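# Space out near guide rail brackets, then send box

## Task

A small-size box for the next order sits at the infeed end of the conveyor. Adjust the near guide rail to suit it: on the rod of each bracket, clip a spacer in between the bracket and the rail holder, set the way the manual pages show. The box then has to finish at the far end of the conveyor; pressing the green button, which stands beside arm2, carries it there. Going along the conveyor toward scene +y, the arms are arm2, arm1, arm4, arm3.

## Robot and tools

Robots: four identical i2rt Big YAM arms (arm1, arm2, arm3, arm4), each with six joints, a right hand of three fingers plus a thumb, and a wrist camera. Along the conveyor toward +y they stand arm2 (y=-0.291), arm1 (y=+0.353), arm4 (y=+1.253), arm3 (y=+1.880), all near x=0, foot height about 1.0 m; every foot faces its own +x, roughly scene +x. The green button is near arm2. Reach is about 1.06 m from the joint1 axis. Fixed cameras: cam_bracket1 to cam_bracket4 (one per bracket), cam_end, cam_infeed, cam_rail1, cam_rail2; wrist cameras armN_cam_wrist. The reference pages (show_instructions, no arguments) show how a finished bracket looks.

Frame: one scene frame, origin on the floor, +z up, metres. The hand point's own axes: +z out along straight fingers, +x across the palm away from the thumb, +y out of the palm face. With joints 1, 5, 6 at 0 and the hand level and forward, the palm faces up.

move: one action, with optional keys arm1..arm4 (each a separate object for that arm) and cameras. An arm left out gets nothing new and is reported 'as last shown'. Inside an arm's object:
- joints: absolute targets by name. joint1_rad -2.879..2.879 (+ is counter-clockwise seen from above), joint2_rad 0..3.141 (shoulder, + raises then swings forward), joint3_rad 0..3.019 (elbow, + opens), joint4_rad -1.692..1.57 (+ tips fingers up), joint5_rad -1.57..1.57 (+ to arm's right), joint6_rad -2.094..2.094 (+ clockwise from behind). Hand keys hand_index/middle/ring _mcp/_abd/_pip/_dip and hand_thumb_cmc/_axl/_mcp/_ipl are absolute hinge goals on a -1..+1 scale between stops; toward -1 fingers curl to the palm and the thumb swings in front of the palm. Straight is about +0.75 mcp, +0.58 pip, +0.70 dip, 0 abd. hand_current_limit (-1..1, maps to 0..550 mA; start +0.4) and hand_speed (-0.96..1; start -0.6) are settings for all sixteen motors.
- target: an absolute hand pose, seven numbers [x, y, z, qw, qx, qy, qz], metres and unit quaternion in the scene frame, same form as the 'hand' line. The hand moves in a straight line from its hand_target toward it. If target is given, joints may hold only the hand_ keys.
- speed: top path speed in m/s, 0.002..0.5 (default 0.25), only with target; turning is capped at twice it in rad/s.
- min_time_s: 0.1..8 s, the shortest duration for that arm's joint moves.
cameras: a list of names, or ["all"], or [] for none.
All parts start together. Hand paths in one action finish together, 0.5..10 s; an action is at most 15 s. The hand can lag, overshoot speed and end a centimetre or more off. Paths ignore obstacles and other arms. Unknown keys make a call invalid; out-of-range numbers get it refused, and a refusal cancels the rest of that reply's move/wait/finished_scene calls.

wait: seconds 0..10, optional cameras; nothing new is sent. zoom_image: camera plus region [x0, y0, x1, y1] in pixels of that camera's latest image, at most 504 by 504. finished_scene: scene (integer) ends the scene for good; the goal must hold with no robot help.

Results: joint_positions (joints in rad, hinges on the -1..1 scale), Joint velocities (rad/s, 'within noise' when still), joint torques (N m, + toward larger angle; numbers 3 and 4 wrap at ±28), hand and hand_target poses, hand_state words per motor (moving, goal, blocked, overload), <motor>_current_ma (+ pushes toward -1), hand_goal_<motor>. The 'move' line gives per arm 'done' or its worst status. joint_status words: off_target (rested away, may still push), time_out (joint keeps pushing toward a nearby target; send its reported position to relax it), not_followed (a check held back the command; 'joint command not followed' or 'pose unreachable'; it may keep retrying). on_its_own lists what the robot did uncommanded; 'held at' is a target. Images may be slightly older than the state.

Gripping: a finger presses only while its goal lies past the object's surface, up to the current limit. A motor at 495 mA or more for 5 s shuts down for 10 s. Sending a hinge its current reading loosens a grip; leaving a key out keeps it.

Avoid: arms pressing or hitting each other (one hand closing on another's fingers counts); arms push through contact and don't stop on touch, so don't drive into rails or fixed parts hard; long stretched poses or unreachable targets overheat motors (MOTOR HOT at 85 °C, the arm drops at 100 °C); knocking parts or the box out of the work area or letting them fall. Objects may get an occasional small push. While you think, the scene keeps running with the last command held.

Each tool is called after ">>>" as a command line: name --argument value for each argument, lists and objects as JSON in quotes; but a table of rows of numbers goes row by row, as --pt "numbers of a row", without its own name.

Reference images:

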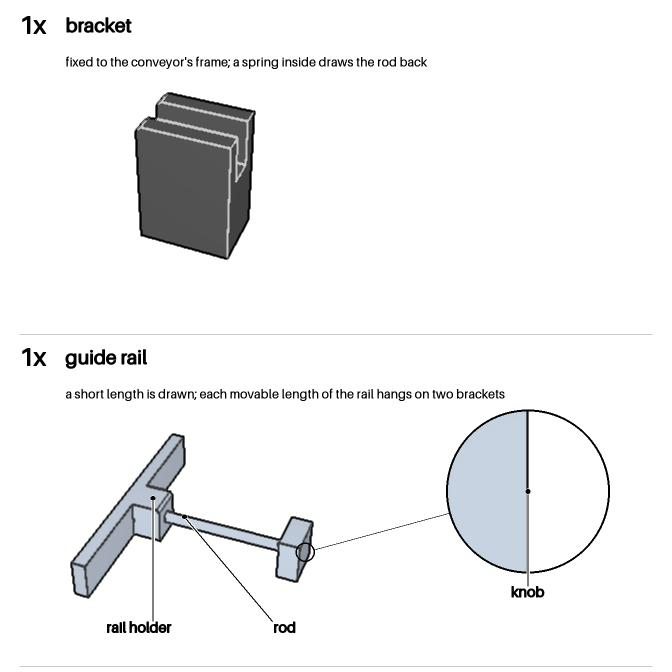

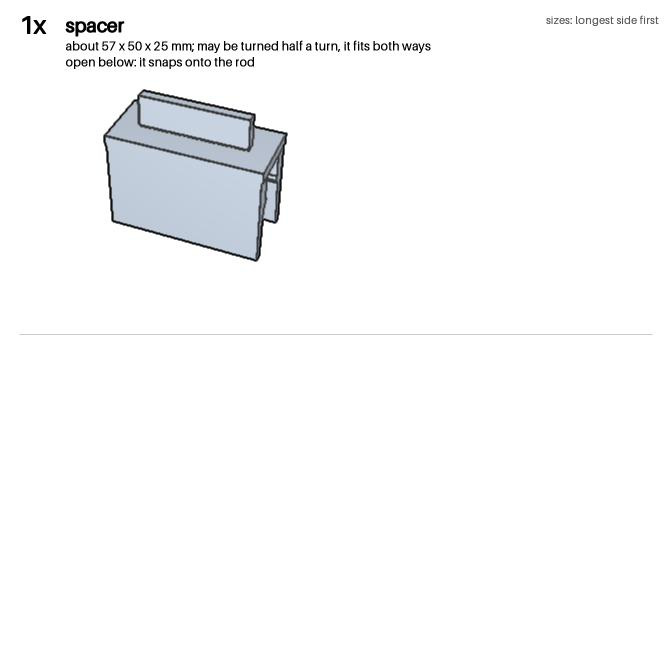

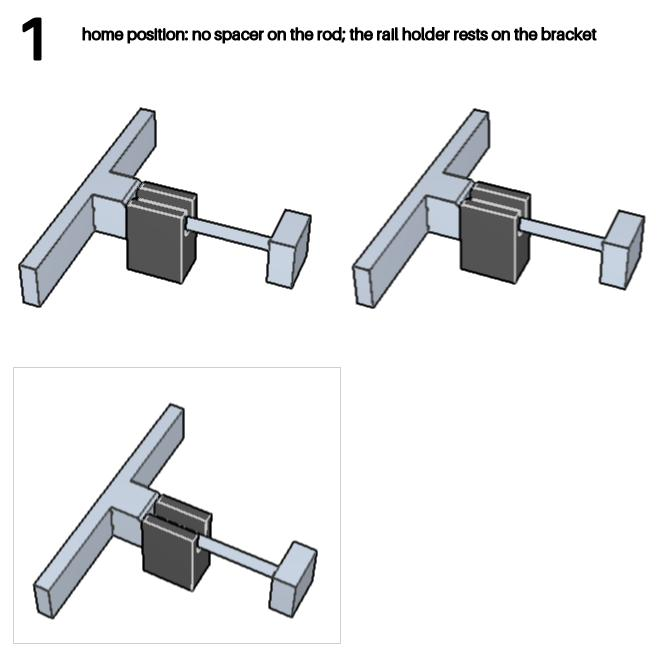

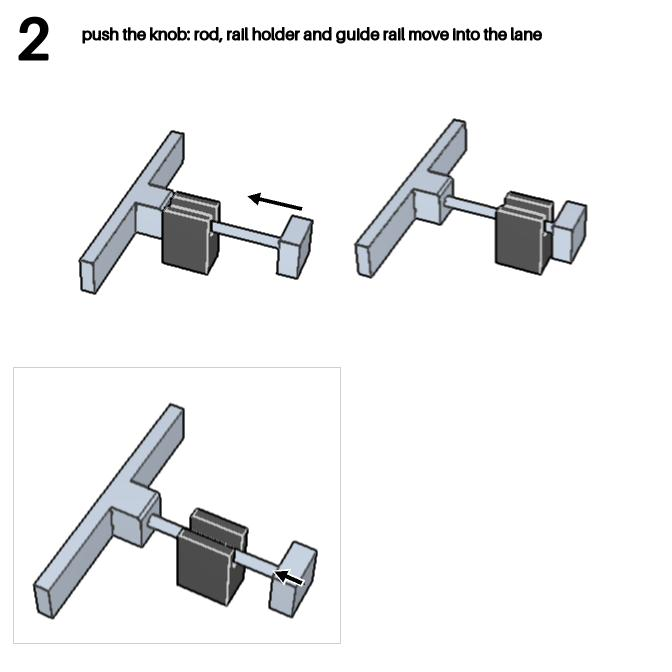

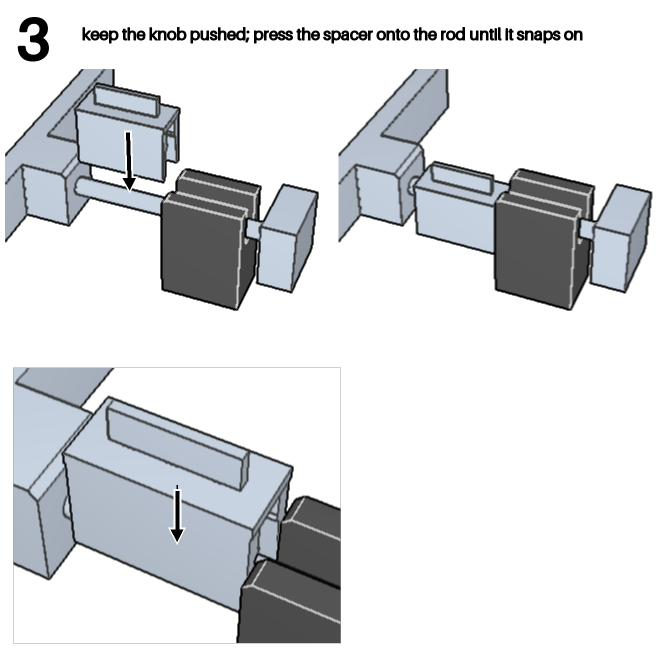

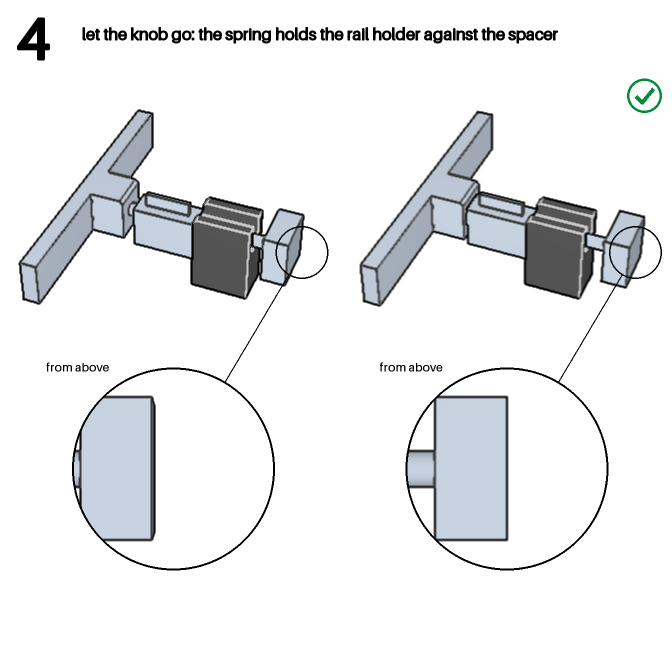

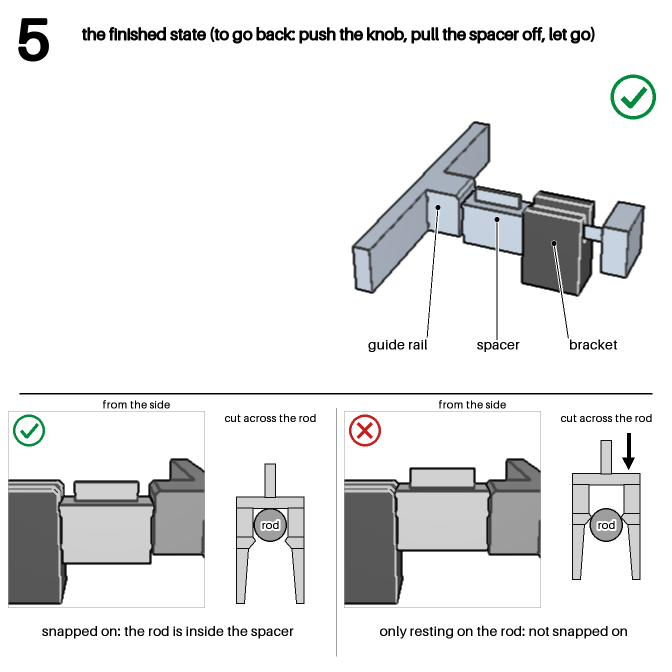

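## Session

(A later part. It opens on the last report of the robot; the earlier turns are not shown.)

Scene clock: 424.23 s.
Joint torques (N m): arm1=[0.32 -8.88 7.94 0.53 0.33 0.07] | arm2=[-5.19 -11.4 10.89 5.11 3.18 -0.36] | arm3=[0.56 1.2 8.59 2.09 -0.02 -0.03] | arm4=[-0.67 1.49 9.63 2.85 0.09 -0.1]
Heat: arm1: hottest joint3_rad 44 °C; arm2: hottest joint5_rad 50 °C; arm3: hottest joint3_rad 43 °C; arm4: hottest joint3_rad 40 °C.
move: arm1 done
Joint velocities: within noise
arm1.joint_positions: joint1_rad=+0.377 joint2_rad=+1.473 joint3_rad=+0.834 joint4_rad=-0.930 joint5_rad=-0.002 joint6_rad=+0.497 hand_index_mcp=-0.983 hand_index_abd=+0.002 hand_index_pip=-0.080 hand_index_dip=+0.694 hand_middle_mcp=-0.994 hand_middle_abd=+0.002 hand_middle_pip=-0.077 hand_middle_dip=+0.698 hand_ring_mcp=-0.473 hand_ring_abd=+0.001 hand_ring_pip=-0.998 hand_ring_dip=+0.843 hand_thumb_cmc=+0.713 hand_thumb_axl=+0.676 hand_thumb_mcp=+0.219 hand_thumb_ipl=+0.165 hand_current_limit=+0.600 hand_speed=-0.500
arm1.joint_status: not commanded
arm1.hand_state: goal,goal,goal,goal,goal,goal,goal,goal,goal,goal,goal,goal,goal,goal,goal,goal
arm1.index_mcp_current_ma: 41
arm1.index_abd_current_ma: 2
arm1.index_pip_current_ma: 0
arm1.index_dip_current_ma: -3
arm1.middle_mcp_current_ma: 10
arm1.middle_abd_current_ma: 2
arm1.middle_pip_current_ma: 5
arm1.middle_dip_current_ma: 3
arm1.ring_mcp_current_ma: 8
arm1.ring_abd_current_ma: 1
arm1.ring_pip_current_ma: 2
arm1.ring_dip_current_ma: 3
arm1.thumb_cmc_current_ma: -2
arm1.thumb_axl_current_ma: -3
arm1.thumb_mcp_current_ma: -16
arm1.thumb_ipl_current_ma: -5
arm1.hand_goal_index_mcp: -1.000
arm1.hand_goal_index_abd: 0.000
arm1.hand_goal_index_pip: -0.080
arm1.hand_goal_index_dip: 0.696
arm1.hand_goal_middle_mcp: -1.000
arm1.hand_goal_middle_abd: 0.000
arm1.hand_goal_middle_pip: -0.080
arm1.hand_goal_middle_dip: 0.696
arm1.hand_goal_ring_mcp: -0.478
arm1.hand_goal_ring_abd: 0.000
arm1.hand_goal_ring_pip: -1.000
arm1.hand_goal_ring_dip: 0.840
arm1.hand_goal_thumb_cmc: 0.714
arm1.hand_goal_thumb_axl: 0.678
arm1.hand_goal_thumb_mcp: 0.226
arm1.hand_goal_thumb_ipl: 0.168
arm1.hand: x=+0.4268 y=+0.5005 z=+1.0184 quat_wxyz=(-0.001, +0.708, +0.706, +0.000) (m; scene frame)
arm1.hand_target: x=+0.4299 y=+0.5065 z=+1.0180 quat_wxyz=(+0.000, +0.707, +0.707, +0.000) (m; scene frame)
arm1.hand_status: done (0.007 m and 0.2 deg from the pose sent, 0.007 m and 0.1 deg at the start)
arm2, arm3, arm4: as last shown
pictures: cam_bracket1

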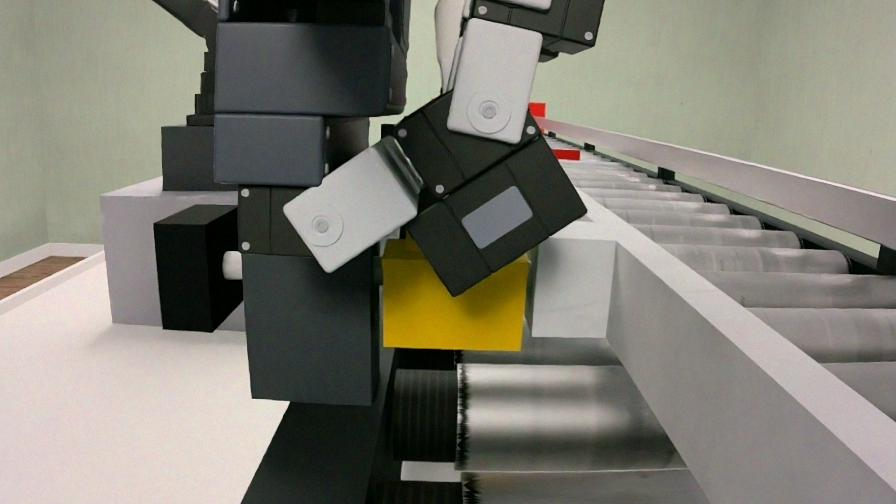

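>>> move --arm1 '{"target": [0.430, 0.5105, 1.020, 0, 0.7071, 0.7071, 0], "speed": 0.03}' --cameras '["cam_bracket1"]'

>>> zoom_image --camera "cam_bracket1" --region '[360, 190, 550, 360]'

Scene clock: 425.30 s.
Joint torques (N m): arm1=[0.32 -8.76 8.57 0.27 0.33 0.07] | arm2=[-5.66 -11.87 11.07 5.24 3.18 -0.41] | arm3=[-0.15 1.2 8.64 2.21 0.07 -0.02] | arm4=[-0.62 1.49 9.62 2.81 0.11 -0.08]
Heat: arm1: hottest joint3_rad 44 °C; arm2: hottest joint5_rad 50 °C; arm3: hottest joint3_rad 43 °C; arm4: hottest joint3_rad 40 °C.
move: arm1 done
Joint velocities: within noise
arm1.joint_positions: joint1_rad=+0.387 joint2_rad=+1.473 joint3_rad=+0.834 joint4_rad=-0.930 joint5_rad=-0.002 joint6_rad=+0.507 hand_index_mcp=-0.983 hand_index_abd=+0.002 hand_index_pip=-0.080 hand_index_dip=+0.694 hand_middle_mcp=-0.994 hand_middle_abd=+0.002 hand_middle_pip=-0.077 hand_middle_dip=+0.698 hand_ring_mcp=-0.473 hand_ring_abd=+0.001 hand_ring_pip=-0.998 hand_ring_dip=+0.843 hand_thumb_cmc=+0.713 hand_thumb_axl=+0.676 hand_thumb_mcp=+0.219 hand_thumb_ipl=+0.165 hand_current_limit=+0.600 hand_speed=-0.500
arm1.joint_status: not commanded
arm1.hand_state: goal,goal,goal,goal,goal,goal,goal,goal,goal,goal,goal,goal,goal,goal,goal,goal
arm1.index_mcp_current_ma: 41
arm1.index_abd_current_ma: 2
arm1.index_pip_current_ma: 0
arm1.index_dip_current_ma: -3
arm1.middle_mcp_current_ma: 10
arm1.middle_abd_current_ma: 2
arm1.middle_pip_current_ma: 5
arm1.middle_dip_current_ma: 3
arm1.ring_mcp_current_ma: 8
arm1.ring_abd_current_ma: 1
arm1.ring_pip_current_ma: 2
arm1.ring_dip_current_ma: 3
arm1.thumb_cmc_current_ma: -2
arm1.thumb_axl_current_ma: -3
arm1.thumb_mcp_current_ma: -16
arm1.thumb_ipl_current_ma: -5
arm1.hand_goal_index_mcp: -1.000
arm1.hand_goal_index_abd: 0.000
arm1.hand_goal_index_pip: -0.080
arm1.hand_goal_index_dip: 0.696
arm1.hand_goal_middle_mcp: -1.000
arm1.hand_goal_middle_abd: 0.000
arm1.hand_goal_middle_pip: -0.080
arm1.hand_goal_middle_dip: 0.696
arm1.hand_goal_ring_mcp: -0.478
arm1.hand_goal_ring_abd: 0.000
arm1.hand_goal_ring_pip: -1.000
arm1.hand_goal_ring_dip: 0.840
arm1.hand_goal_thumb_cmc: 0.714
arm1.hand_goal_thumb_axl: 0.678
arm1.hand_goal_thumb_mcp: 0.226
arm1.hand_goal_thumb_ipl: 0.168
arm1.hand: x=+0.4251 y=+0.5037 z=+1.0184 quat_wxyz=(-0.001, +0.708, +0.706, +0.000) (m; scene frame)
arm1.hand_target: x=+0.4298 y=+0.5106 z=+1.0200 quat_wxyz=(+0.000, +0.707, +0.707, +0.000) (m; scene frame)
arm1.hand_status: done (0.009 m and 0.2 deg from the pose sent, 0.011 m and 0.1 deg at the start)
arm2, arm3, arm4: as last shown
pictures: cam_bracket1

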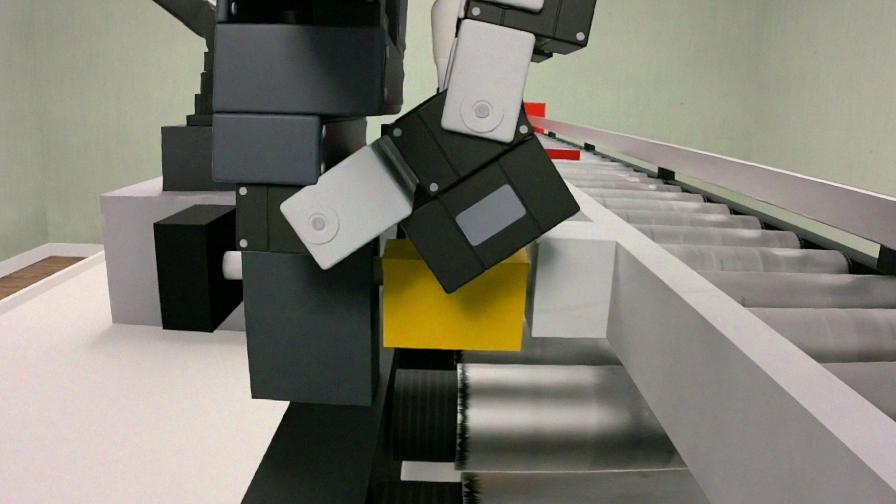

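Scaled by 2.653 from the camera's 896x504 image, which has a finer 1280x720 frame.

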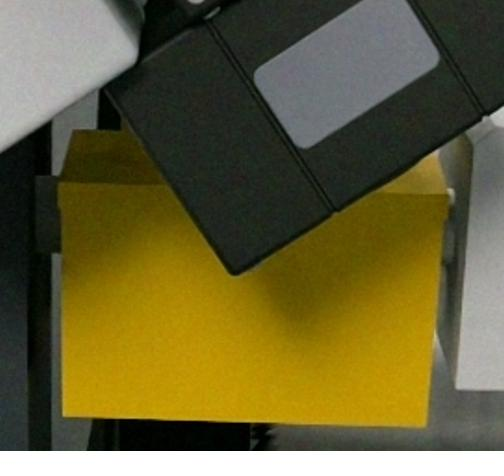

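>>> move --arm1 '{"target": [0.432, 0.513, 1.020, 0, 0.7071, 0.7071, 0], "speed": 0.03}' --cameras '["cam_bracket1"]'

>>> zoom_image --camera "cam_bracket1" --region '[360, 190, 550, 360]'

Scene clock: 426.43 s.
Joint torques (N m): arm1=[0.32 -8.41 9.18 0.23 0.33 0.08] | arm2=[-6.24 -12.28 10.88 5.37 3.25 -0.32] | arm3=[0.38 1.2 8.85 2.13 0.02 0.02] | arm4=[-0.62 1.49 9.61 2.88 0.1 -0.09]
Heat: arm1: hottest joint3_rad 44 °C; arm2: hottest joint5_rad 50 °C; arm3: hottest joint3_rad 43 °C; arm4: hottest joint3_rad 40 °C.
move: arm1 off_target
Joint velocities: within noise
arm1.joint_positions: joint1_rad=+0.390 joint2_rad=+1.475 joint3_rad=+0.834 joint4_rad=-0.930 joint5_rad=-0.002 joint6_rad=+0.510 hand_index_mcp=-0.983 hand_index_abd=+0.002 hand_index_pip=-0.080 hand_index_dip=+0.694 hand_middle_mcp=-0.994 hand_middle_abd=+0.002 hand_middle_pip=-0.077 hand_middle_dip=+0.698 hand_ring_mcp=-0.473 hand_ring_abd=+0.001 hand_ring_pip=-0.998 hand_ring_dip=+0.843 hand_thumb_cmc=+0.713 hand_thumb_axl=+0.676 hand_thumb_mcp=+0.219 hand_thumb_ipl=+0.165 hand_current_limit=+0.600 hand_speed=-0.500
arm1.joint_status: not commanded
arm1.hand_state: goal,goal,goal,goal,goal,goal,goal,goal,goal,goal,goal,goal,goal,goal,goal,goal
arm1.index_mcp_current_ma: 41
arm1.index_abd_current_ma: 2
arm1.index_pip_current_ma: 0
arm1.index_dip_current_ma: -3
arm1.middle_mcp_current_ma: 10
arm1.middle_abd_current_ma: 2
arm1.middle_pip_current_ma: 5
arm1.middle_dip_current_ma: 3
arm1.ring_mcp_current_ma: 8
arm1.ring_abd_current_ma: 1
arm1.ring_pip_current_ma: 2
arm1.ring_dip_current_ma: 3
arm1.thumb_cmc_current_ma: -2
arm1.thumb_axl_current_ma: -3
arm1.thumb_mcp_current_ma: -16
arm1.thumb_ipl_current_ma: -5
arm1.hand_goal_index_mcp: -1.000
arm1.hand_goal_index_abd: 0.000
arm1.hand_goal_index_pip: -0.080
arm1.hand_goal_index_dip: 0.696
arm1.hand_goal_middle_mcp: -1.000
arm1.hand_goal_middle_abd: 0.000
arm1.hand_goal_middle_pip: -0.080
arm1.hand_goal_middle_dip: 0.696
arm1.hand_goal_ring_mcp: -0.478
arm1.hand_goal_ring_abd: 0.000
arm1.hand_goal_ring_pip: -1.000
arm1.hand_goal_ring_dip: 0.840
arm1.hand_goal_thumb_cmc: 0.714
arm1.hand_goal_thumb_axl: 0.678
arm1.hand_goal_thumb_mcp: 0.226
arm1.hand_goal_thumb_ipl: 0.168
arm1.hand: x=+0.4244 y=+0.5043 z=+1.0174 quat_wxyz=(-0.001, +0.708, +0.706, -0.001) (m; scene frame)
arm1.hand_target: x=+0.4317 y=+0.5130 z=+1.0201 quat_wxyz=(+0.000, +0.707, +0.707, +0.000) (m; scene frame)
arm1.hand_status: off_target (0.012 m and 0.2 deg from the pose sent, 0.012 m and 0.2 deg at the start)
arm2, arm3, arm4: as last shown
pictures: cam_bracket1

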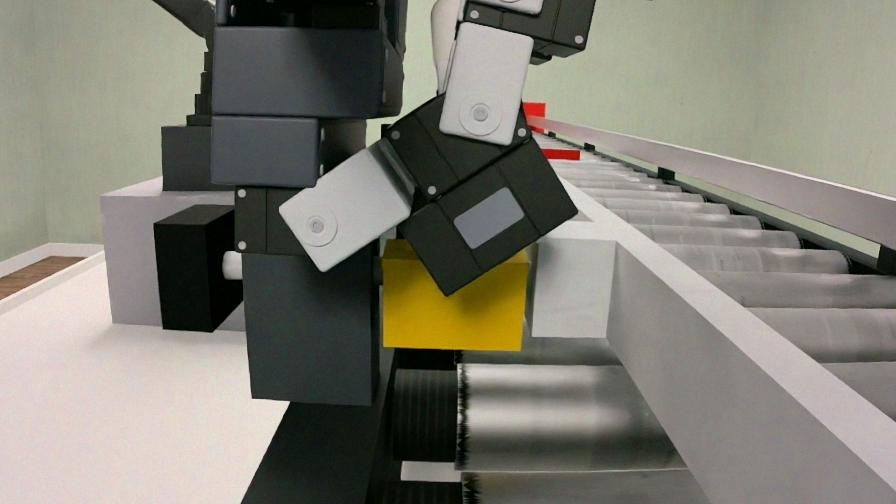

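Scaled by 2.653 from the camera's 896x504 image, which has a finer 1280x720 frame.

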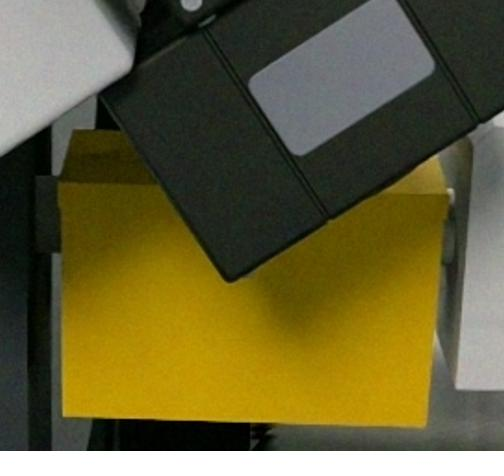

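>>> move --arm1 '{"target": [0.434, 0.518, 1.021, 0, 0.7071, 0.7071, 0], "speed": 0.03}' --cameras '["cam_bracket1"]'

>>> zoom_image --camera "cam_bracket1" --region '[360, 190, 550, 360]'

Scene clock: 427.50 s.
Joint torques (N m): arm1=[0.26 -8.47 9.57 0.08 0.32 0.08] | arm2=[-6.01 -12.16 10.78 5.56 3.29 -0.32] | arm3=[-0.15 0.85 8.61 2.04 0.02 -0.05] | arm4=[-0.5 1.49 9.65 2.85 0.09 -0.08]
Heat: arm1: hottest joint3_rad 44 °C; arm2: hottest joint5_rad 50 °C; arm3: hottest joint3_rad 43 °C; arm4: hottest joint3_rad 40 °C.
move: arm1 off_target
Joint velocities: within noise
arm1.joint_positions: joint1_rad=+0.399 joint2_rad=+1.482 joint3_rad=+0.842 joint4_rad=-0.930 joint5_rad=-0.002 joint6_rad=+0.519 hand_index_mcp=-0.983 hand_index_abd=+0.002 hand_index_pip=-0.080 hand_index_dip=+0.694 hand_middle_mcp=-0.994 hand_middle_abd=+0.002 hand_middle_pip=-0.077 hand_middle_dip=+0.698 hand_ring_mcp=-0.473 hand_ring_abd=+0.001 hand_ring_pip=-0.998 hand_ring_dip=+0.843 hand_thumb_cmc=+0.713 hand_thumb_axl=+0.676 hand_thumb_mcp=+0.219 hand_thumb_ipl=+0.165 hand_current_limit=+0.600 hand_speed=-0.500
arm1.joint_status: not commanded
arm1.hand_state: goal,goal,goal,goal,goal,goal,goal,goal,goal,goal,goal,goal,goal,goal,goal,goal
arm1.index_mcp_current_ma: 41
arm1.index_abd_current_ma: 2
arm1.index_pip_current_ma: 0
arm1.index_dip_current_ma: -3
arm1.middle_mcp_current_ma: 10
arm1.middle_abd_current_ma: 2
arm1.middle_pip_current_ma: 5
arm1.middle_dip_current_ma: 3
arm1.ring_mcp_current_ma: 8
arm1.ring_abd_current_ma: 1
arm1.ring_pip_current_ma: 2
arm1.ring_dip_current_ma: 3
arm1.thumb_cmc_current_ma: -2
arm1.thumb_axl_current_ma: -3
arm1.thumb_mcp_current_ma: -16
arm1.thumb_ipl_current_ma: -5
arm1.hand_goal_index_mcp: -1.000
arm1.hand_goal_index_abd: 0.000
arm1.hand_goal_index_pip: -0.080
arm1.hand_goal_index_dip: 0.696
arm1.hand_goal_middle_mcp: -1.000
arm1.hand_goal_middle_abd: 0.000
arm1.hand_goal_middle_pip: -0.080
arm1.hand_goal_middle_dip: 0.696
arm1.hand_goal_ring_mcp: -0.478
arm1.hand_goal_ring_abd: 0.000
arm1.hand_goal_ring_pip: -1.000
arm1.hand_goal_ring_dip: 0.840
arm1.hand_goal_thumb_cmc: 0.714
arm1.hand_goal_thumb_axl: 0.678
arm1.hand_goal_thumb_mcp: 0.226
arm1.hand_goal_thumb_ipl: 0.168
arm1.hand: x=+0.4255 y=+0.5089 z=+1.0175 quat_wxyz=(-0.001, +0.708, +0.706, +0.000) (m; scene frame)
arm1.hand_target: x=+0.4337 y=+0.5180 z=+1.0212 quat_wxyz=(+0.000, +0.707, +0.707, +0.000) (m; scene frame)
arm1.hand_status: off_target (0.013 m and 0.2 deg from the pose sent, 0.017 m and 0.2 deg at the start)
arm2, arm3, arm4: as last shown
pictures: cam_bracket1

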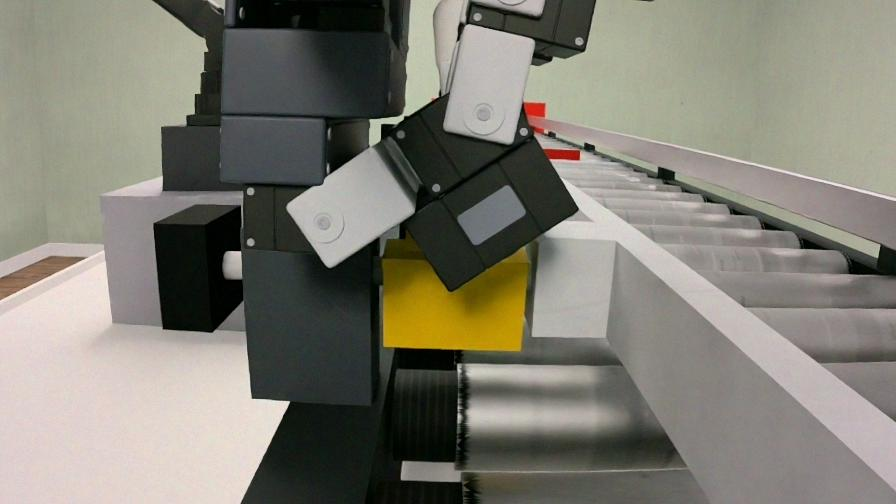

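Scaled by 2.653 from the camera's 896x504 image, which has a finer 1280x720 frame.

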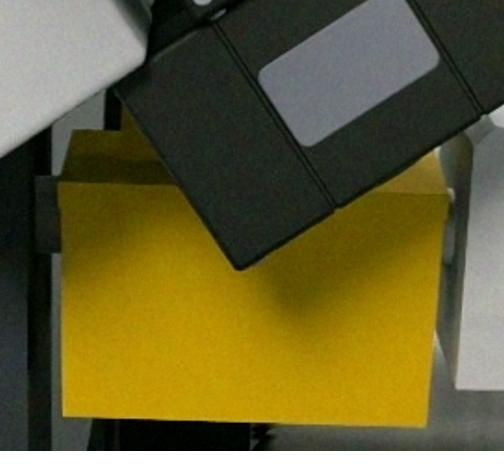

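>>> move --arm1 '{"target": [0.434, 0.5215, 1.021, 0, 0.7071, 0.7071, 0], "speed": 0.03}' --cameras '["cam_bracket1"]'

>>> zoom_image --camera "cam_bracket1" --region '[360, 190, 550, 360]'

Scene clock: 428.53 s.
Joint torques (N m): arm1=[0.32 -8.59 9.62 0.14 0.33 0.07] | arm2=[-6.07 -11.46 10.66 5.18 3.24 -0.33] | arm3=[0.44 1.2 8.79 2.11 -0.04 -0.06] | arm4=[-0.5 1.61 9.62 2.86 0.09 -0.09]
Heat: arm1: hottest joint3_rad 44 °C; arm2: hottest joint5_rad 50 °C; arm3: hottest joint3_rad 43 °C; arm4: hottest joint3_rad 40 °C.
move: arm1 off_target
Joint velocities: within noise
arm1.joint_positions: joint1_rad=+0.407 joint2_rad=+1.487 joint3_rad=+0.846 joint4_rad=-0.932 joint5_rad=-0.002 joint6_rad=+0.527 hand_index_mcp=-0.983 hand_index_abd=+0.002 hand_index_pip=-0.080 hand_index_dip=+0.694 hand_middle_mcp=-0.994 hand_middle_abd=+0.002 hand_middle_pip=-0.077 hand_middle_dip=+0.698 hand_ring_mcp=-0.473 hand_ring_abd=+0.001 hand_ring_pip=-0.998 hand_ring_dip=+0.843 hand_thumb_cmc=+0.713 hand_thumb_axl=+0.676 hand_thumb_mcp=+0.219 hand_thumb_ipl=+0.165 hand_current_limit=+0.600 hand_speed=-0.500
arm1.joint_status: not commanded
arm1.hand_state: goal,goal,goal,goal,goal,goal,goal,goal,goal,goal,goal,goal,goal,goal,goal,goal
arm1.index_mcp_current_ma: 41
arm1.index_abd_current_ma: 2
arm1.index_pip_current_ma: 0
arm1.index_dip_current_ma: -3
arm1.middle_mcp_current_ma: 10
arm1.middle_abd_current_ma: 2
arm1.middle_pip_current_ma: 5
arm1.middle_dip_current_ma: 3
arm1.ring_mcp_current_ma: 8
arm1.ring_abd_current_ma: 1
arm1.ring_pip_current_ma: 2
arm1.ring_dip_current_ma: 3
arm1.thumb_cmc_current_ma: -2
arm1.thumb_axl_current_ma: -3
arm1.thumb_mcp_current_ma: -16
arm1.thumb_ipl_current_ma: -5
arm1.hand_goal_index_mcp: -1.000
arm1.hand_goal_index_abd: 0.000
arm1.hand_goal_index_pip: -0.080
arm1.hand_goal_index_dip: 0.696
arm1.hand_goal_middle_mcp: -1.000
arm1.hand_goal_middle_abd: 0.000
arm1.hand_goal_middle_pip: -0.080
arm1.hand_goal_middle_dip: 0.696
arm1.hand_goal_ring_mcp: -0.478
arm1.hand_goal_ring_abd: 0.000
arm1.hand_goal_ring_pip: -1.000
arm1.hand_goal_ring_dip: 0.840
arm1.hand_goal_thumb_cmc: 0.714
arm1.hand_goal_thumb_axl: 0.678
arm1.hand_goal_thumb_mcp: 0.226
arm1.hand_goal_thumb_ipl: 0.168
arm1.hand: x=+0.4253 y=+0.5119 z=+1.0174 quat_wxyz=(-0.001, +0.708, +0.706, -0.001) (m; scene frame)
arm1.hand_target: x=+0.4337 y=+0.5215 z=+1.0211 quat_wxyz=(+0.000, +0.707, +0.707, +0.000) (m; scene frame)
arm1.hand_status: off_target (0.013 m and 0.2 deg from the pose sent, 0.016 m and 0.2 deg at the start)
arm2.joint_positions: joint1_rad=+0.964 joint2_rad=+1.648 joint3_rad=+0.846 joint4_rad=-0.798 joint5_rad=+0.057 joint6_rad=+0.792 hand_index_mcp=-0.459 hand_index_abd=-0.037 hand_index_pip=-0.992 hand_index_dip=+0.837 hand_middle_mcp=-0.473 hand_middle_abd=+0.004 hand_middle_pip=-0.997 hand_middle_dip=+0.838 hand_ring_mcp=-0.467 hand_ring_abd=+0.001 hand_ring_pip=-0.998 hand_ring_dip=+0.842 hand_thumb_cmc=+0.712 hand_thumb_axl=+0.677 hand_thumb_mcp=+0.221 hand_thumb_ipl=+0.165 hand_current_limit=+0.600 hand_speed=-0.500
arm2.joint_status: not commanded
arm2.hand_state: goal,blocked,goal,goal,goal,goal,goal,goal,goal,goal,goal,goal,goal,goal,goal,goal
arm2.index_mcp_current_ma: 6
arm2.index_abd_current_ma: -16
arm2.index_pip_current_ma: 1
arm2.index_dip_current_ma: 0
arm2.middle_mcp_current_ma: 1
arm2.middle_abd_current_ma: 0
arm2.middle_pip_current_ma: 0
arm2.middle_dip_current_ma: 0
arm2.ring_mcp_current_ma: 2
arm2.ring_abd_current_ma: 0
arm2.ring_pip_current_ma: 0
arm2.ring_dip_current_ma: 0
arm2.thumb_cmc_current_ma: 0
arm2.thumb_axl_current_ma: 0
arm2.thumb_mcp_current_ma: -1
arm2.thumb_ipl_current_ma: 0
arm2.hand_goal_index_mcp: -0.478
arm2.hand_goal_index_abd: 0.000
arm2.hand_goal_index_pip: -1.000
arm2.hand_goal_index_dip: 0.840
arm2.hand_goal_middle_mcp: -0.478
arm2.hand_goal_middle_abd: 0.000
arm2.hand_goal_middle_pip: -1.000
arm2.hand_goal_middle_dip: 0.840
arm2.hand_goal_ring_mcp: -0.478
arm2.hand_goal_ring_abd: 0.000
arm2.hand_goal_ring_pip: -1.000
arm2.hand_goal_ring_dip: 0.840
arm2.hand_goal_thumb_cmc: 0.714
arm2.hand_goal_thumb_axl: 0.678
arm2.hand_goal_thumb_mcp: 0.226
arm2.hand_goal_thumb_ipl: 0.168
arm2.hand: x=+0.2880 y=-0.0447 z=+0.9921 quat_wxyz=(+0.027, +0.699, +0.715, -0.017) (m; scene frame)
arm2.hand_target: x=+0.3524 y=-0.0355 z=+1.0220 quat_wxyz=(+0.065, +0.707, +0.702, +0.058) (m; scene frame)
arm2.hand_status: not commanded
arm3.joint_positions: joint1_rad=-0.066 joint2_rad=+0.623 joint3_rad=+1.407 joint4_rad=-1.267 joint5_rad=-0.036 joint6_rad=+1.128 hand_index_mcp=+0.754 hand_index_abd=+0.001 hand_index_pip=+0.577 hand_index_dip=+0.696 hand_middle_mcp=+0.754 hand_middle_abd=+0.001 hand_middle_pip=+0.577 hand_middle_dip=+0.696 hand_ring_mcp=+0.754 hand_ring_abd=+0.001 hand_ring_pip=+0.577 hand_ring_dip=+0.696 hand_thumb_cmc=+0.714 hand_thumb_axl=+0.677 hand_thumb_mcp=+0.226 hand_thumb_ipl=+0.168 hand_current_limit=+0.400 hand_speed=-0.600
arm3.joint_status: not commanded
arm3.hand_state: goal,goal,goal,goal,goal,goal,goal,goal,goal,goal,goal,goal,goal,goal,goal,goal
arm3.index_mcp_current_ma: 0
arm3.index_abd_current_ma: 0
arm3.index_pip_current_ma: 1
arm3.index_dip_current_ma: 0
arm3.middle_mcp_current_ma: 0
arm3.middle_abd_current_ma: 1
arm3.middle_pip_current_ma: 1
arm3.middle_dip_current_ma: 0
arm3.ring_mcp_current_ma: 0
arm3.ring_abd_current_ma: 0
arm3.ring_pip_current_ma: 1
arm3.ring_dip_current_ma: 0
arm3.thumb_cmc_current_ma: 0
arm3.thumb_axl_current_ma: -1
arm3.thumb_mcp_current_ma: 0
arm3.thumb_ipl_current_ma: 0
arm3.hand_goal_index_mcp: 0.754
arm3.hand_goal_index_abd: 0.000
arm3.hand_goal_index_pip: 0.576
arm3.hand_goal_index_dip: 0.696
arm3.hand_goal_middle_mcp: 0.754
arm3.hand_goal_middle_abd: 0.000
arm3.hand_goal_middle_pip: 0.576
arm3.hand_goal_middle_dip: 0.696
arm3.hand_goal_ring_mcp: 0.754
arm3.hand_goal_ring_abd: 0.000
arm3.hand_goal_ring_pip: 0.576
arm3.hand_goal_ring_dip: 0.696
arm3.hand_goal_thumb_cmc: 0.714
arm3.hand_goal_thumb_axl: 0.678
arm3.hand_goal_thumb_mcp: 0.226
arm3.hand_goal_thumb_ipl: 0.168
arm3.hand: x=+0.1674 y=+1.7468 z=+1.5789 quat_wxyz=(+0.148, +0.846, +0.109, +0.500) (m; scene frame)
arm3.hand_target: x=+0.1644 y=+1.7474 z=+1.5900 quat_wxyz=(+0.152, +0.840, +0.109, +0.510) (m; scene frame)
arm3.hand_status: not commanded
arm4.joint_positions: joint1_rad=+0.036 joint2_rad=+0.636 joint3_rad=+1.438 joint4_rad=-1.159 joint5_rad=-0.065 joint6_rad=+1.072 hand_index_mcp=+0.755 hand_index_abd=+0.001 hand_index_pip=+0.577 hand_index_dip=+0.696 hand_middle_mcp=+0.755 hand_middle_abd=+0.001 hand_middle_pip=+0.577 hand_middle_dip=+0.696 hand_ring_mcp=+0.755 hand_ring_abd=+0.001 hand_ring_pip=+0.577 hand_ring_dip=+0.696 hand_thumb_cmc=+0.715 hand_thumb_axl=+0.677 hand_thumb_mcp=+0.226 hand_thumb_ipl=+0.168 hand_current_limit=+0.400 hand_speed=-0.600
arm4.joint_status: not commanded
arm4.hand_state: goal,goal,goal,goal,goal,goal,goal,goal,goal,goal,goal,goal,goal,goal,goal,goal
arm4.index_mcp_current_ma: 2
arm4.index_abd_current_ma: 1
arm4.index_pip_current_ma: 1
arm4.index_dip_current_ma: 0
arm4.middle_mcp_current_ma: 2
arm4.middle_abd_current_ma: 0
arm4.middle_pip_current_ma: 1
arm4.middle_dip_current_ma: 0
arm4.ring_mcp_current_ma: 2
arm4.ring_abd_current_ma: 1
arm4.ring_pip_current_ma: 1
arm4.ring_dip_current_ma: 0
arm4.thumb_cmc_current_ma: 2
arm4.thumb_axl_current_ma: -1
arm4.thumb_mcp_current_ma: 0
arm4.thumb_ipl_current_ma: 0
arm4.hand_goal_index_mcp: 0.754
arm4.hand_goal_index_abd: 0.000
arm4.hand_goal_index_pip: 0.576
arm4.hand_goal_index_dip: 0.696
arm4.hand_goal_middle_mcp: 0.754
arm4.hand_goal_middle_abd: 0.000
arm4.hand_goal_middle_pip: 0.576
arm4.hand_goal_middle_dip: 0.696
arm4.hand_goal_ring_mcp: 0.754
arm4.hand_goal_ring_abd: 0.000
arm4.hand_goal_ring_pip: 0.576
arm4.hand_goal_ring_dip: 0.696
arm4.hand_goal_thumb_cmc: 0.714
arm4.hand_goal_thumb_axl: 0.678
arm4.hand_goal_thumb_mcp: 0.226
arm4.hand_goal_thumb_ipl: 0.168
arm4.hand: x=+0.3151 y=+1.2167 z=+1.6294 quat_wxyz=(+0.081, +0.779, +0.272, +0.559) (m; scene frame)
arm4.hand_target: x=+0.3107 y=+1.2162 z=+1.6444 quat_wxyz=(+0.084, +0.770, +0.270, +0.572) (m; scene frame)
arm4.hand_status: not commanded
pictures: cam_bracket1

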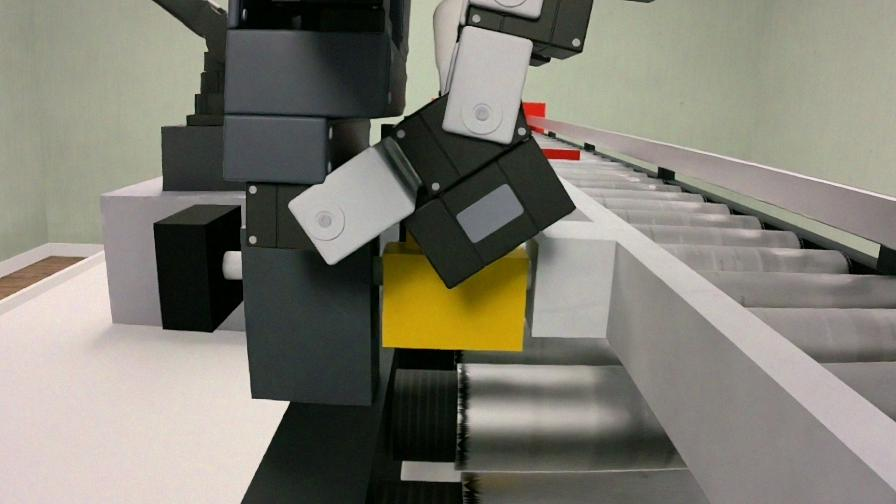

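Scaled by 2.653 from the camera's 896x504 image, which has a finer 1280x720 frame.

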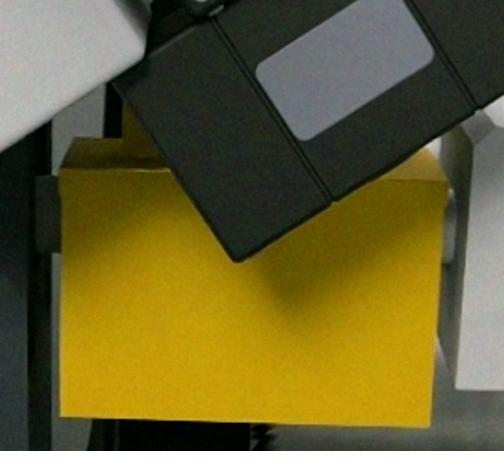

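>>> move --arm1 '{"target": [0.434, 0.517, 1.15, 0, 0.7071, 0.7071, 0], "speed": 0.12}' --cameras '["cam_bracket1"]'

>>> zoom_image --camera "cam_bracket1" --region '[360, 190, 550, 360]'

Scene clock: 430.30 s.
Joint torques (N m): arm1=[-0.5 -9.76 11.12 0.01 0.34 -0.04] | arm2=[-6.59 -11.4 11.12 5.42 3.18 -0.29] | arm3=[0.32 0.79 8.75 2.02 0.02 -0.02] | arm4=[-0.5 1.44 9.58 2.88 0.1 -0.09]
Heat: arm1: hottest joint3_rad 44 °C; arm2: hottest joint5_rad 50 °C; arm3: hottest joint3_rad 43 °C; arm4: hottest joint3_rad 40 °C.
move: arm1 off_target
Joint velocities: within noise
arm1.joint_positions: joint1_rad=+0.407 joint2_rad=+1.347 joint3_rad=+1.052 joint4_rad=-1.301 joint5_rad=-0.002 joint6_rad=+0.527 hand_index_mcp=-0.983 hand_index_abd=+0.002 hand_index_pip=-0.080 hand_index_dip=+0.694 hand_middle_mcp=-0.994 hand_middle_abd=+0.002 hand_middle_pip=-0.077 hand_middle_dip=+0.698 hand_ring_mcp=-0.473 hand_ring_abd=+0.001 hand_ring_pip=-0.998 hand_ring_dip=+0.843 hand_thumb_cmc=+0.713 hand_thumb_axl=+0.676 hand_thumb_mcp=+0.219 hand_thumb_ipl=+0.165 hand_current_limit=+0.600 hand_speed=-0.500
arm1.joint_status: not commanded
arm1.hand_state: goal,goal,goal,goal,goal,goal,goal,goal,goal,goal,goal,goal,goal,goal,goal,goal
arm1.index_mcp_current_ma: 41
arm1.index_abd_current_ma: 2
arm1.index_pip_current_ma: 0
arm1.index_dip_current_ma: -3
arm1.middle_mcp_current_ma: 11
arm1.middle_abd_current_ma: 2
arm1.middle_pip_current_ma: 5
arm1.middle_dip_current_ma: 3
arm1.ring_mcp_current_ma: 8
arm1.ring_abd_current_ma: 1
arm1.ring_pip_current_ma: 2
arm1.ring_dip_current_ma: 3
arm1.thumb_cmc_current_ma: -2
arm1.thumb_axl_current_ma: -3
arm1.thumb_mcp_current_ma: -16
arm1.thumb_ipl_current_ma: -5
arm1.hand_goal_index_mcp: -1.000
arm1.hand_goal_index_abd: 0.000
arm1.hand_goal_index_pip: -0.080
arm1.hand_goal_index_dip: 0.696
arm1.hand_goal_middle_mcp: -1.000
arm1.hand_goal_middle_abd: 0.000
arm1.hand_goal_middle_pip: -0.080
arm1.hand_goal_middle_dip: 0.696
arm1.hand_goal_ring_mcp: -0.478
arm1.hand_goal_ring_abd: 0.000
arm1.hand_goal_ring_pip: -1.000
arm1.hand_goal_ring_dip: 0.840
arm1.hand_goal_thumb_cmc: 0.714
arm1.hand_goal_thumb_axl: 0.678
arm1.hand_goal_thumb_mcp: 0.226
arm1.hand_goal_thumb_ipl: 0.168
arm1.hand: x=+0.4250 y=+0.5118 z=+1.1344 quat_wxyz=(-0.004, +0.708, +0.706, -0.013) (m; scene frame)
arm1.hand_target: x=+0.4336 y=+0.5169 z=+1.1501 quat_wxyz=(+0.000, +0.707, +0.707, +0.000) (m; scene frame)
arm1.hand_status: off_target (0.019 m and 1.5 deg from the pose sent, 0.133 m and 0.2 deg at the start)
arm2, arm3, arm4: as last shown
pictures: cam_bracket1

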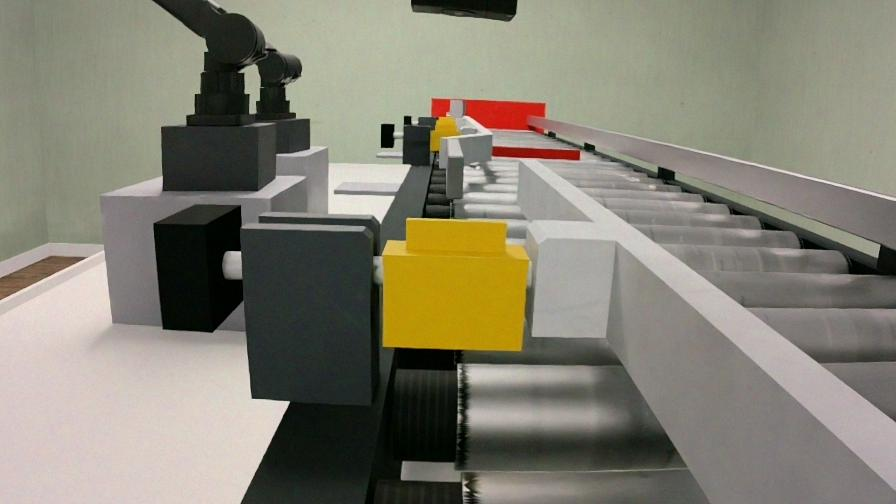

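Scaled by 2.653 from the camera's 896x504 image, which has a finer 1280x720 frame.

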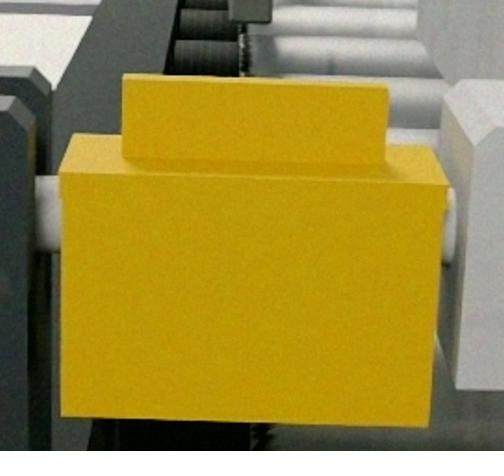

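>>> move --arm1 '{"target": [0.40, 0.48, 1.32, 0, 0.7071, 0.7071, 0], "speed": 0.2}' --cameras '["cam_bracket1", "cam_bracket2"]'

>>> move --arm2 '{"target": [0.28, -0.040, 1.0, 0.045, 0.704, 0.709, 0.02], "speed": 0.03}' --cameras '["cam_bracket1", "cam_bracket2"]'

Scene clock: 431.90 s.
Joint torques (N m): arm1=[-1.32 -6.48 11.79 0.24 0.42 -0.11] | arm2=[-5.01 -11.58 10.97 5.14 3.24 -0.38] | arm3=[0.91 0.67 8.85 2.11 -0.01 0.01] | arm4=[-0.5 1.49 9.61 2.84 0.1 -0.09]
Heat: arm1: hottest joint3_rad 44 °C; arm2: hottest joint5_rad 50 °C; arm3: hottest joint3_rad 43 °C; arm4: hottest joint3_rad 40 °C.
move: arm1 off_target
Joint velocities: within noise
arm1.joint_positions: joint1_rad=+0.377 joint2_rad=+1.158 joint3_rad=+1.330 joint4_rad=-1.696 joint5_rad=+0.006 joint6_rad=+0.494 hand_index_mcp=-0.983 hand_index_abd=+0.002 hand_index_pip=-0.080 hand_index_dip=+0.694 hand_middle_mcp=-0.994 hand_middle_abd=+0.002 hand_middle_pip=-0.077 hand_middle_dip=+0.698 hand_ring_mcp=-0.473 hand_ring_abd=+0.001 hand_ring_pip=-0.998 hand_ring_dip=+0.843 hand_thumb_cmc=+0.713 hand_thumb_axl=+0.676 hand_thumb_mcp=+0.219 hand_thumb_ipl=+0.165 hand_current_limit=+0.600 hand_speed=-0.500
arm1.joint_status: not commanded
arm1.hand_state: goal,goal,goal,goal,goal,goal,goal,goal,goal,goal,goal,goal,goal,goal,goal,goal
arm1.index_mcp_current_ma: 41
arm1.index_abd_current_ma: 2
arm1.index_pip_current_ma: 0
arm1.index_dip_current_ma: -3
arm1.middle_mcp_current_ma: 12
arm1.middle_abd_current_ma: 2
arm1.middle_pip_current_ma: 5
arm1.middle_dip_current_ma: 3
arm1.ring_mcp_current_ma: 8
arm1.ring_abd_current_ma: 1
arm1.ring_pip_current_ma: 2
arm1.ring_dip_current_ma: 3
arm1.thumb_cmc_current_ma: -2
arm1.thumb_axl_current_ma: -3
arm1.thumb_mcp_current_ma: -16
arm1.thumb_ipl_current_ma: -5
arm1.hand_goal_index_mcp: -1.000
arm1.hand_goal_index_abd: 0.000
arm1.hand_goal_index_pip: -0.080
arm1.hand_goal_index_dip: 0.696
arm1.hand_goal_middle_mcp: -1.000
arm1.hand_goal_middle_abd: 0.000
arm1.hand_goal_middle_pip: -0.080
arm1.hand_goal_middle_dip: 0.696
arm1.hand_goal_ring_mcp: -0.478
arm1.hand_goal_ring_abd: 0.000
arm1.hand_goal_ring_pip: -1.000
arm1.hand_goal_ring_dip: 0.840
arm1.hand_goal_thumb_cmc: 0.714
arm1.hand_goal_thumb_axl: 0.678
arm1.hand_goal_thumb_mcp: 0.226
arm1.hand_goal_thumb_ipl: 0.168
arm1.hand: x=+0.3930 y=+0.4809 z=+1.3059 quat_wxyz=(+0.009, +0.707, +0.707, +0.021) (m; scene frame)
arm1.hand_target: x=+0.3997 y=+0.4799 z=+1.3192 quat_wxyz=(+0.014, +0.707, +0.706, +0.029) (m; scene frame)
arm1.hand_status: off_target (0.016 m and 2.6 deg from the pose sent, 0.190 m and 1.6 deg at the start; a joint's target at an end of its range on 21 of 44 steps)
arm2, arm3, arm4: as last shown
pictures: cam_bracket1, cam_bracket2

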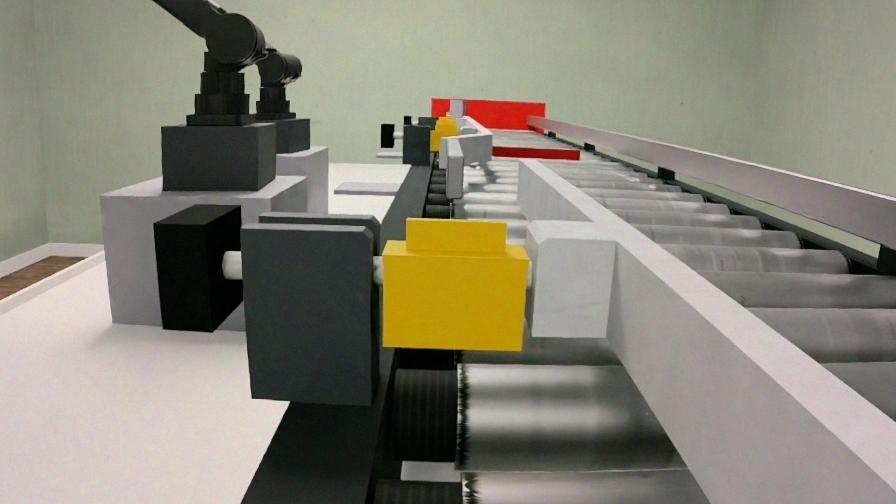

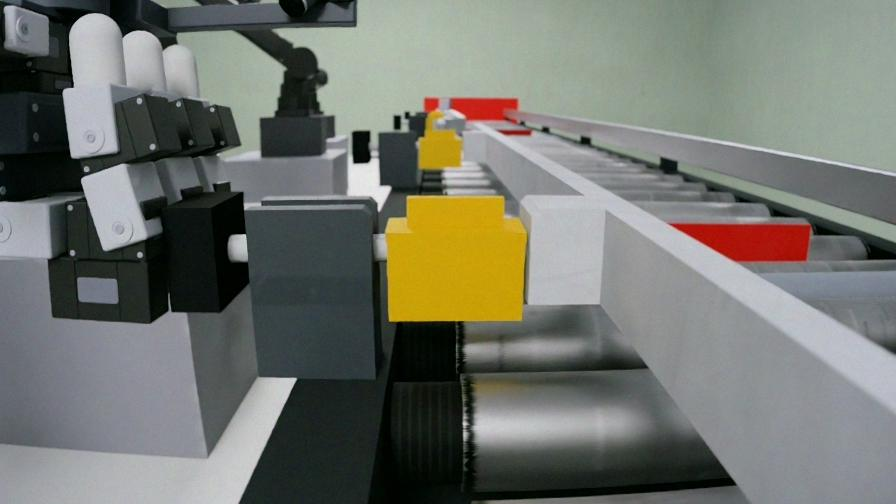

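Scene clock: 434.93 s.
Joint torques (N m): arm1=[-1.26 -6.53 11.78 0.25 0.43 -0.12] | arm2=[0.67 -12.28 5.75 1.58 0.58 0.02] | arm3=[0.15 0.67 8.58 1.91 0.02 -0.06] | arm4=[-0.56 1.55 9.59 2.89 0.1 -0.08]
Heat: arm1: hottest joint3_rad 44 °C; arm2: hottest joint5_rad 49 °C; arm3: hottest joint3_rad 43 °C; arm4: hottest joint3_rad 40 °C.
move: arm2 done
Joint velocities: within noise
arm1, arm3, arm4: as last shown
arm1.hand_target: x=+0.3997 y=+0.4800 z=+1.3192 quat_wxyz=(+0.014, +0.707, +0.706, +0.029) (m; scene frame)
arm2.joint_positions: joint1_rad=+1.001 joint2_rad=+1.622 joint3_rad=+0.796 joint4_rad=-0.735 joint5_rad=+0.090 joint6_rad=+0.842 hand_index_mcp=-0.467 hand_index_abd=-0.005 hand_index_pip=-0.996 hand_index_dip=+0.837 hand_middle_mcp=-0.472 hand_middle_abd=+0.003 hand_middle_pip=-0.998 hand_middle_dip=+0.838 hand_ring_mcp=-0.467 hand_ring_abd=+0.001 hand_ring_pip=-0.998 hand_ring_dip=+0.842 hand_thumb_cmc=+0.712 hand_thumb_axl=+0.677 hand_thumb_mcp=+0.221 hand_thumb_ipl=+0.165 hand_current_limit=+0.600 hand_speed=-0.500
arm2.joint_status: not commanded
arm2.hand_state: goal,goal,goal,goal,goal,goal,goal,goal,goal,goal,goal,goal,goal,goal,goal,goal
arm2.index_mcp_current_ma: 2
arm2.index_abd_current_ma: 0
arm2.index_pip_current_ma: 0
arm2.index_dip_current_ma: 0
arm2.middle_mcp_current_ma: 1
arm2.middle_abd_current_ma: 0
arm2.middle_pip_current_ma: 0
arm2.middle_dip_current_ma: 0
arm2.ring_mcp_current_ma: 2
arm2.ring_abd_current_ma: 0
arm2.ring_pip_current_ma: 0
arm2.ring_dip_current_ma: 0
arm2.thumb_cmc_current_ma: 0
arm2.thumb_axl_current_ma: 0
arm2.thumb_mcp_current_ma: -1
arm2.thumb_ipl_current_ma: 0
arm2.hand_goal_index_mcp: -0.478
arm2.hand_goal_index_abd: 0.000
arm2.hand_goal_index_pip: -1.000
arm2.hand_goal_index_dip: 0.840
arm2.hand_goal_middle_mcp: -0.478
arm2.hand_goal_middle_abd: 0.000
arm2.hand_goal_middle_pip: -1.000
arm2.hand_goal_middle_dip: 0.840
arm2.hand_goal_ring_mcp: -0.478
arm2.hand_goal_ring_abd: 0.000
arm2.hand_goal_ring_pip: -1.000
arm2.hand_goal_ring_dip: 0.840
arm2.hand_goal_thumb_cmc: 0.714
arm2.hand_goal_thumb_axl: 0.678
arm2.hand_goal_thumb_mcp: 0.226
arm2.hand_goal_thumb_ipl: 0.168
arm2.hand: x=+0.2776 y=-0.0451 z=+0.9933 quat_wxyz=(+0.043, +0.704, +0.709, +0.005) (m; scene frame)
arm2.hand_target: x=+0.2800 y=-0.0400 z=+1.0000 quat_wxyz=(+0.045, +0.704, +0.709, +0.020) (m; scene frame)
arm2.hand_status: done (0.009 m and 1.7 deg from the pose sent, 0.012 m and 4.8 deg at the start)
pictures: cam_bracket1, cam_bracket2

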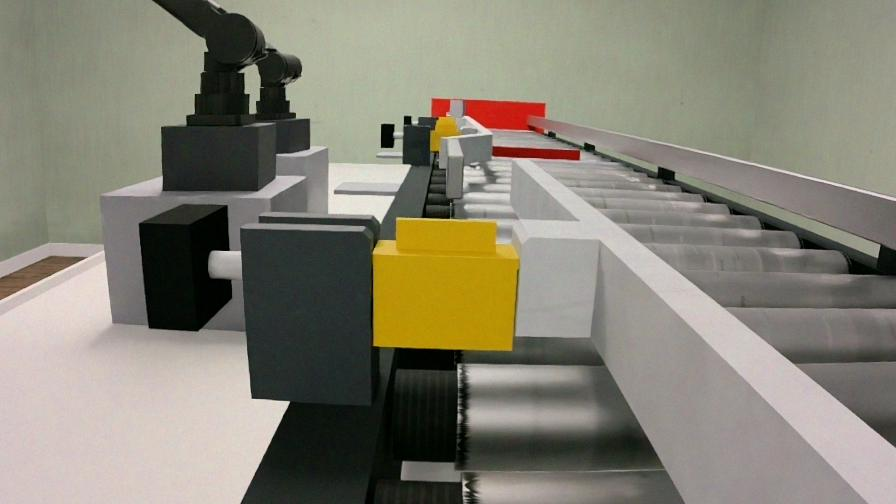

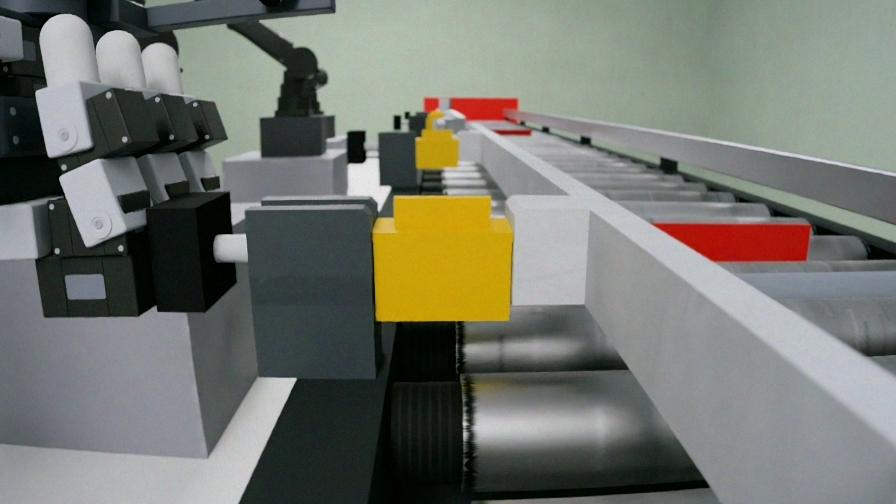

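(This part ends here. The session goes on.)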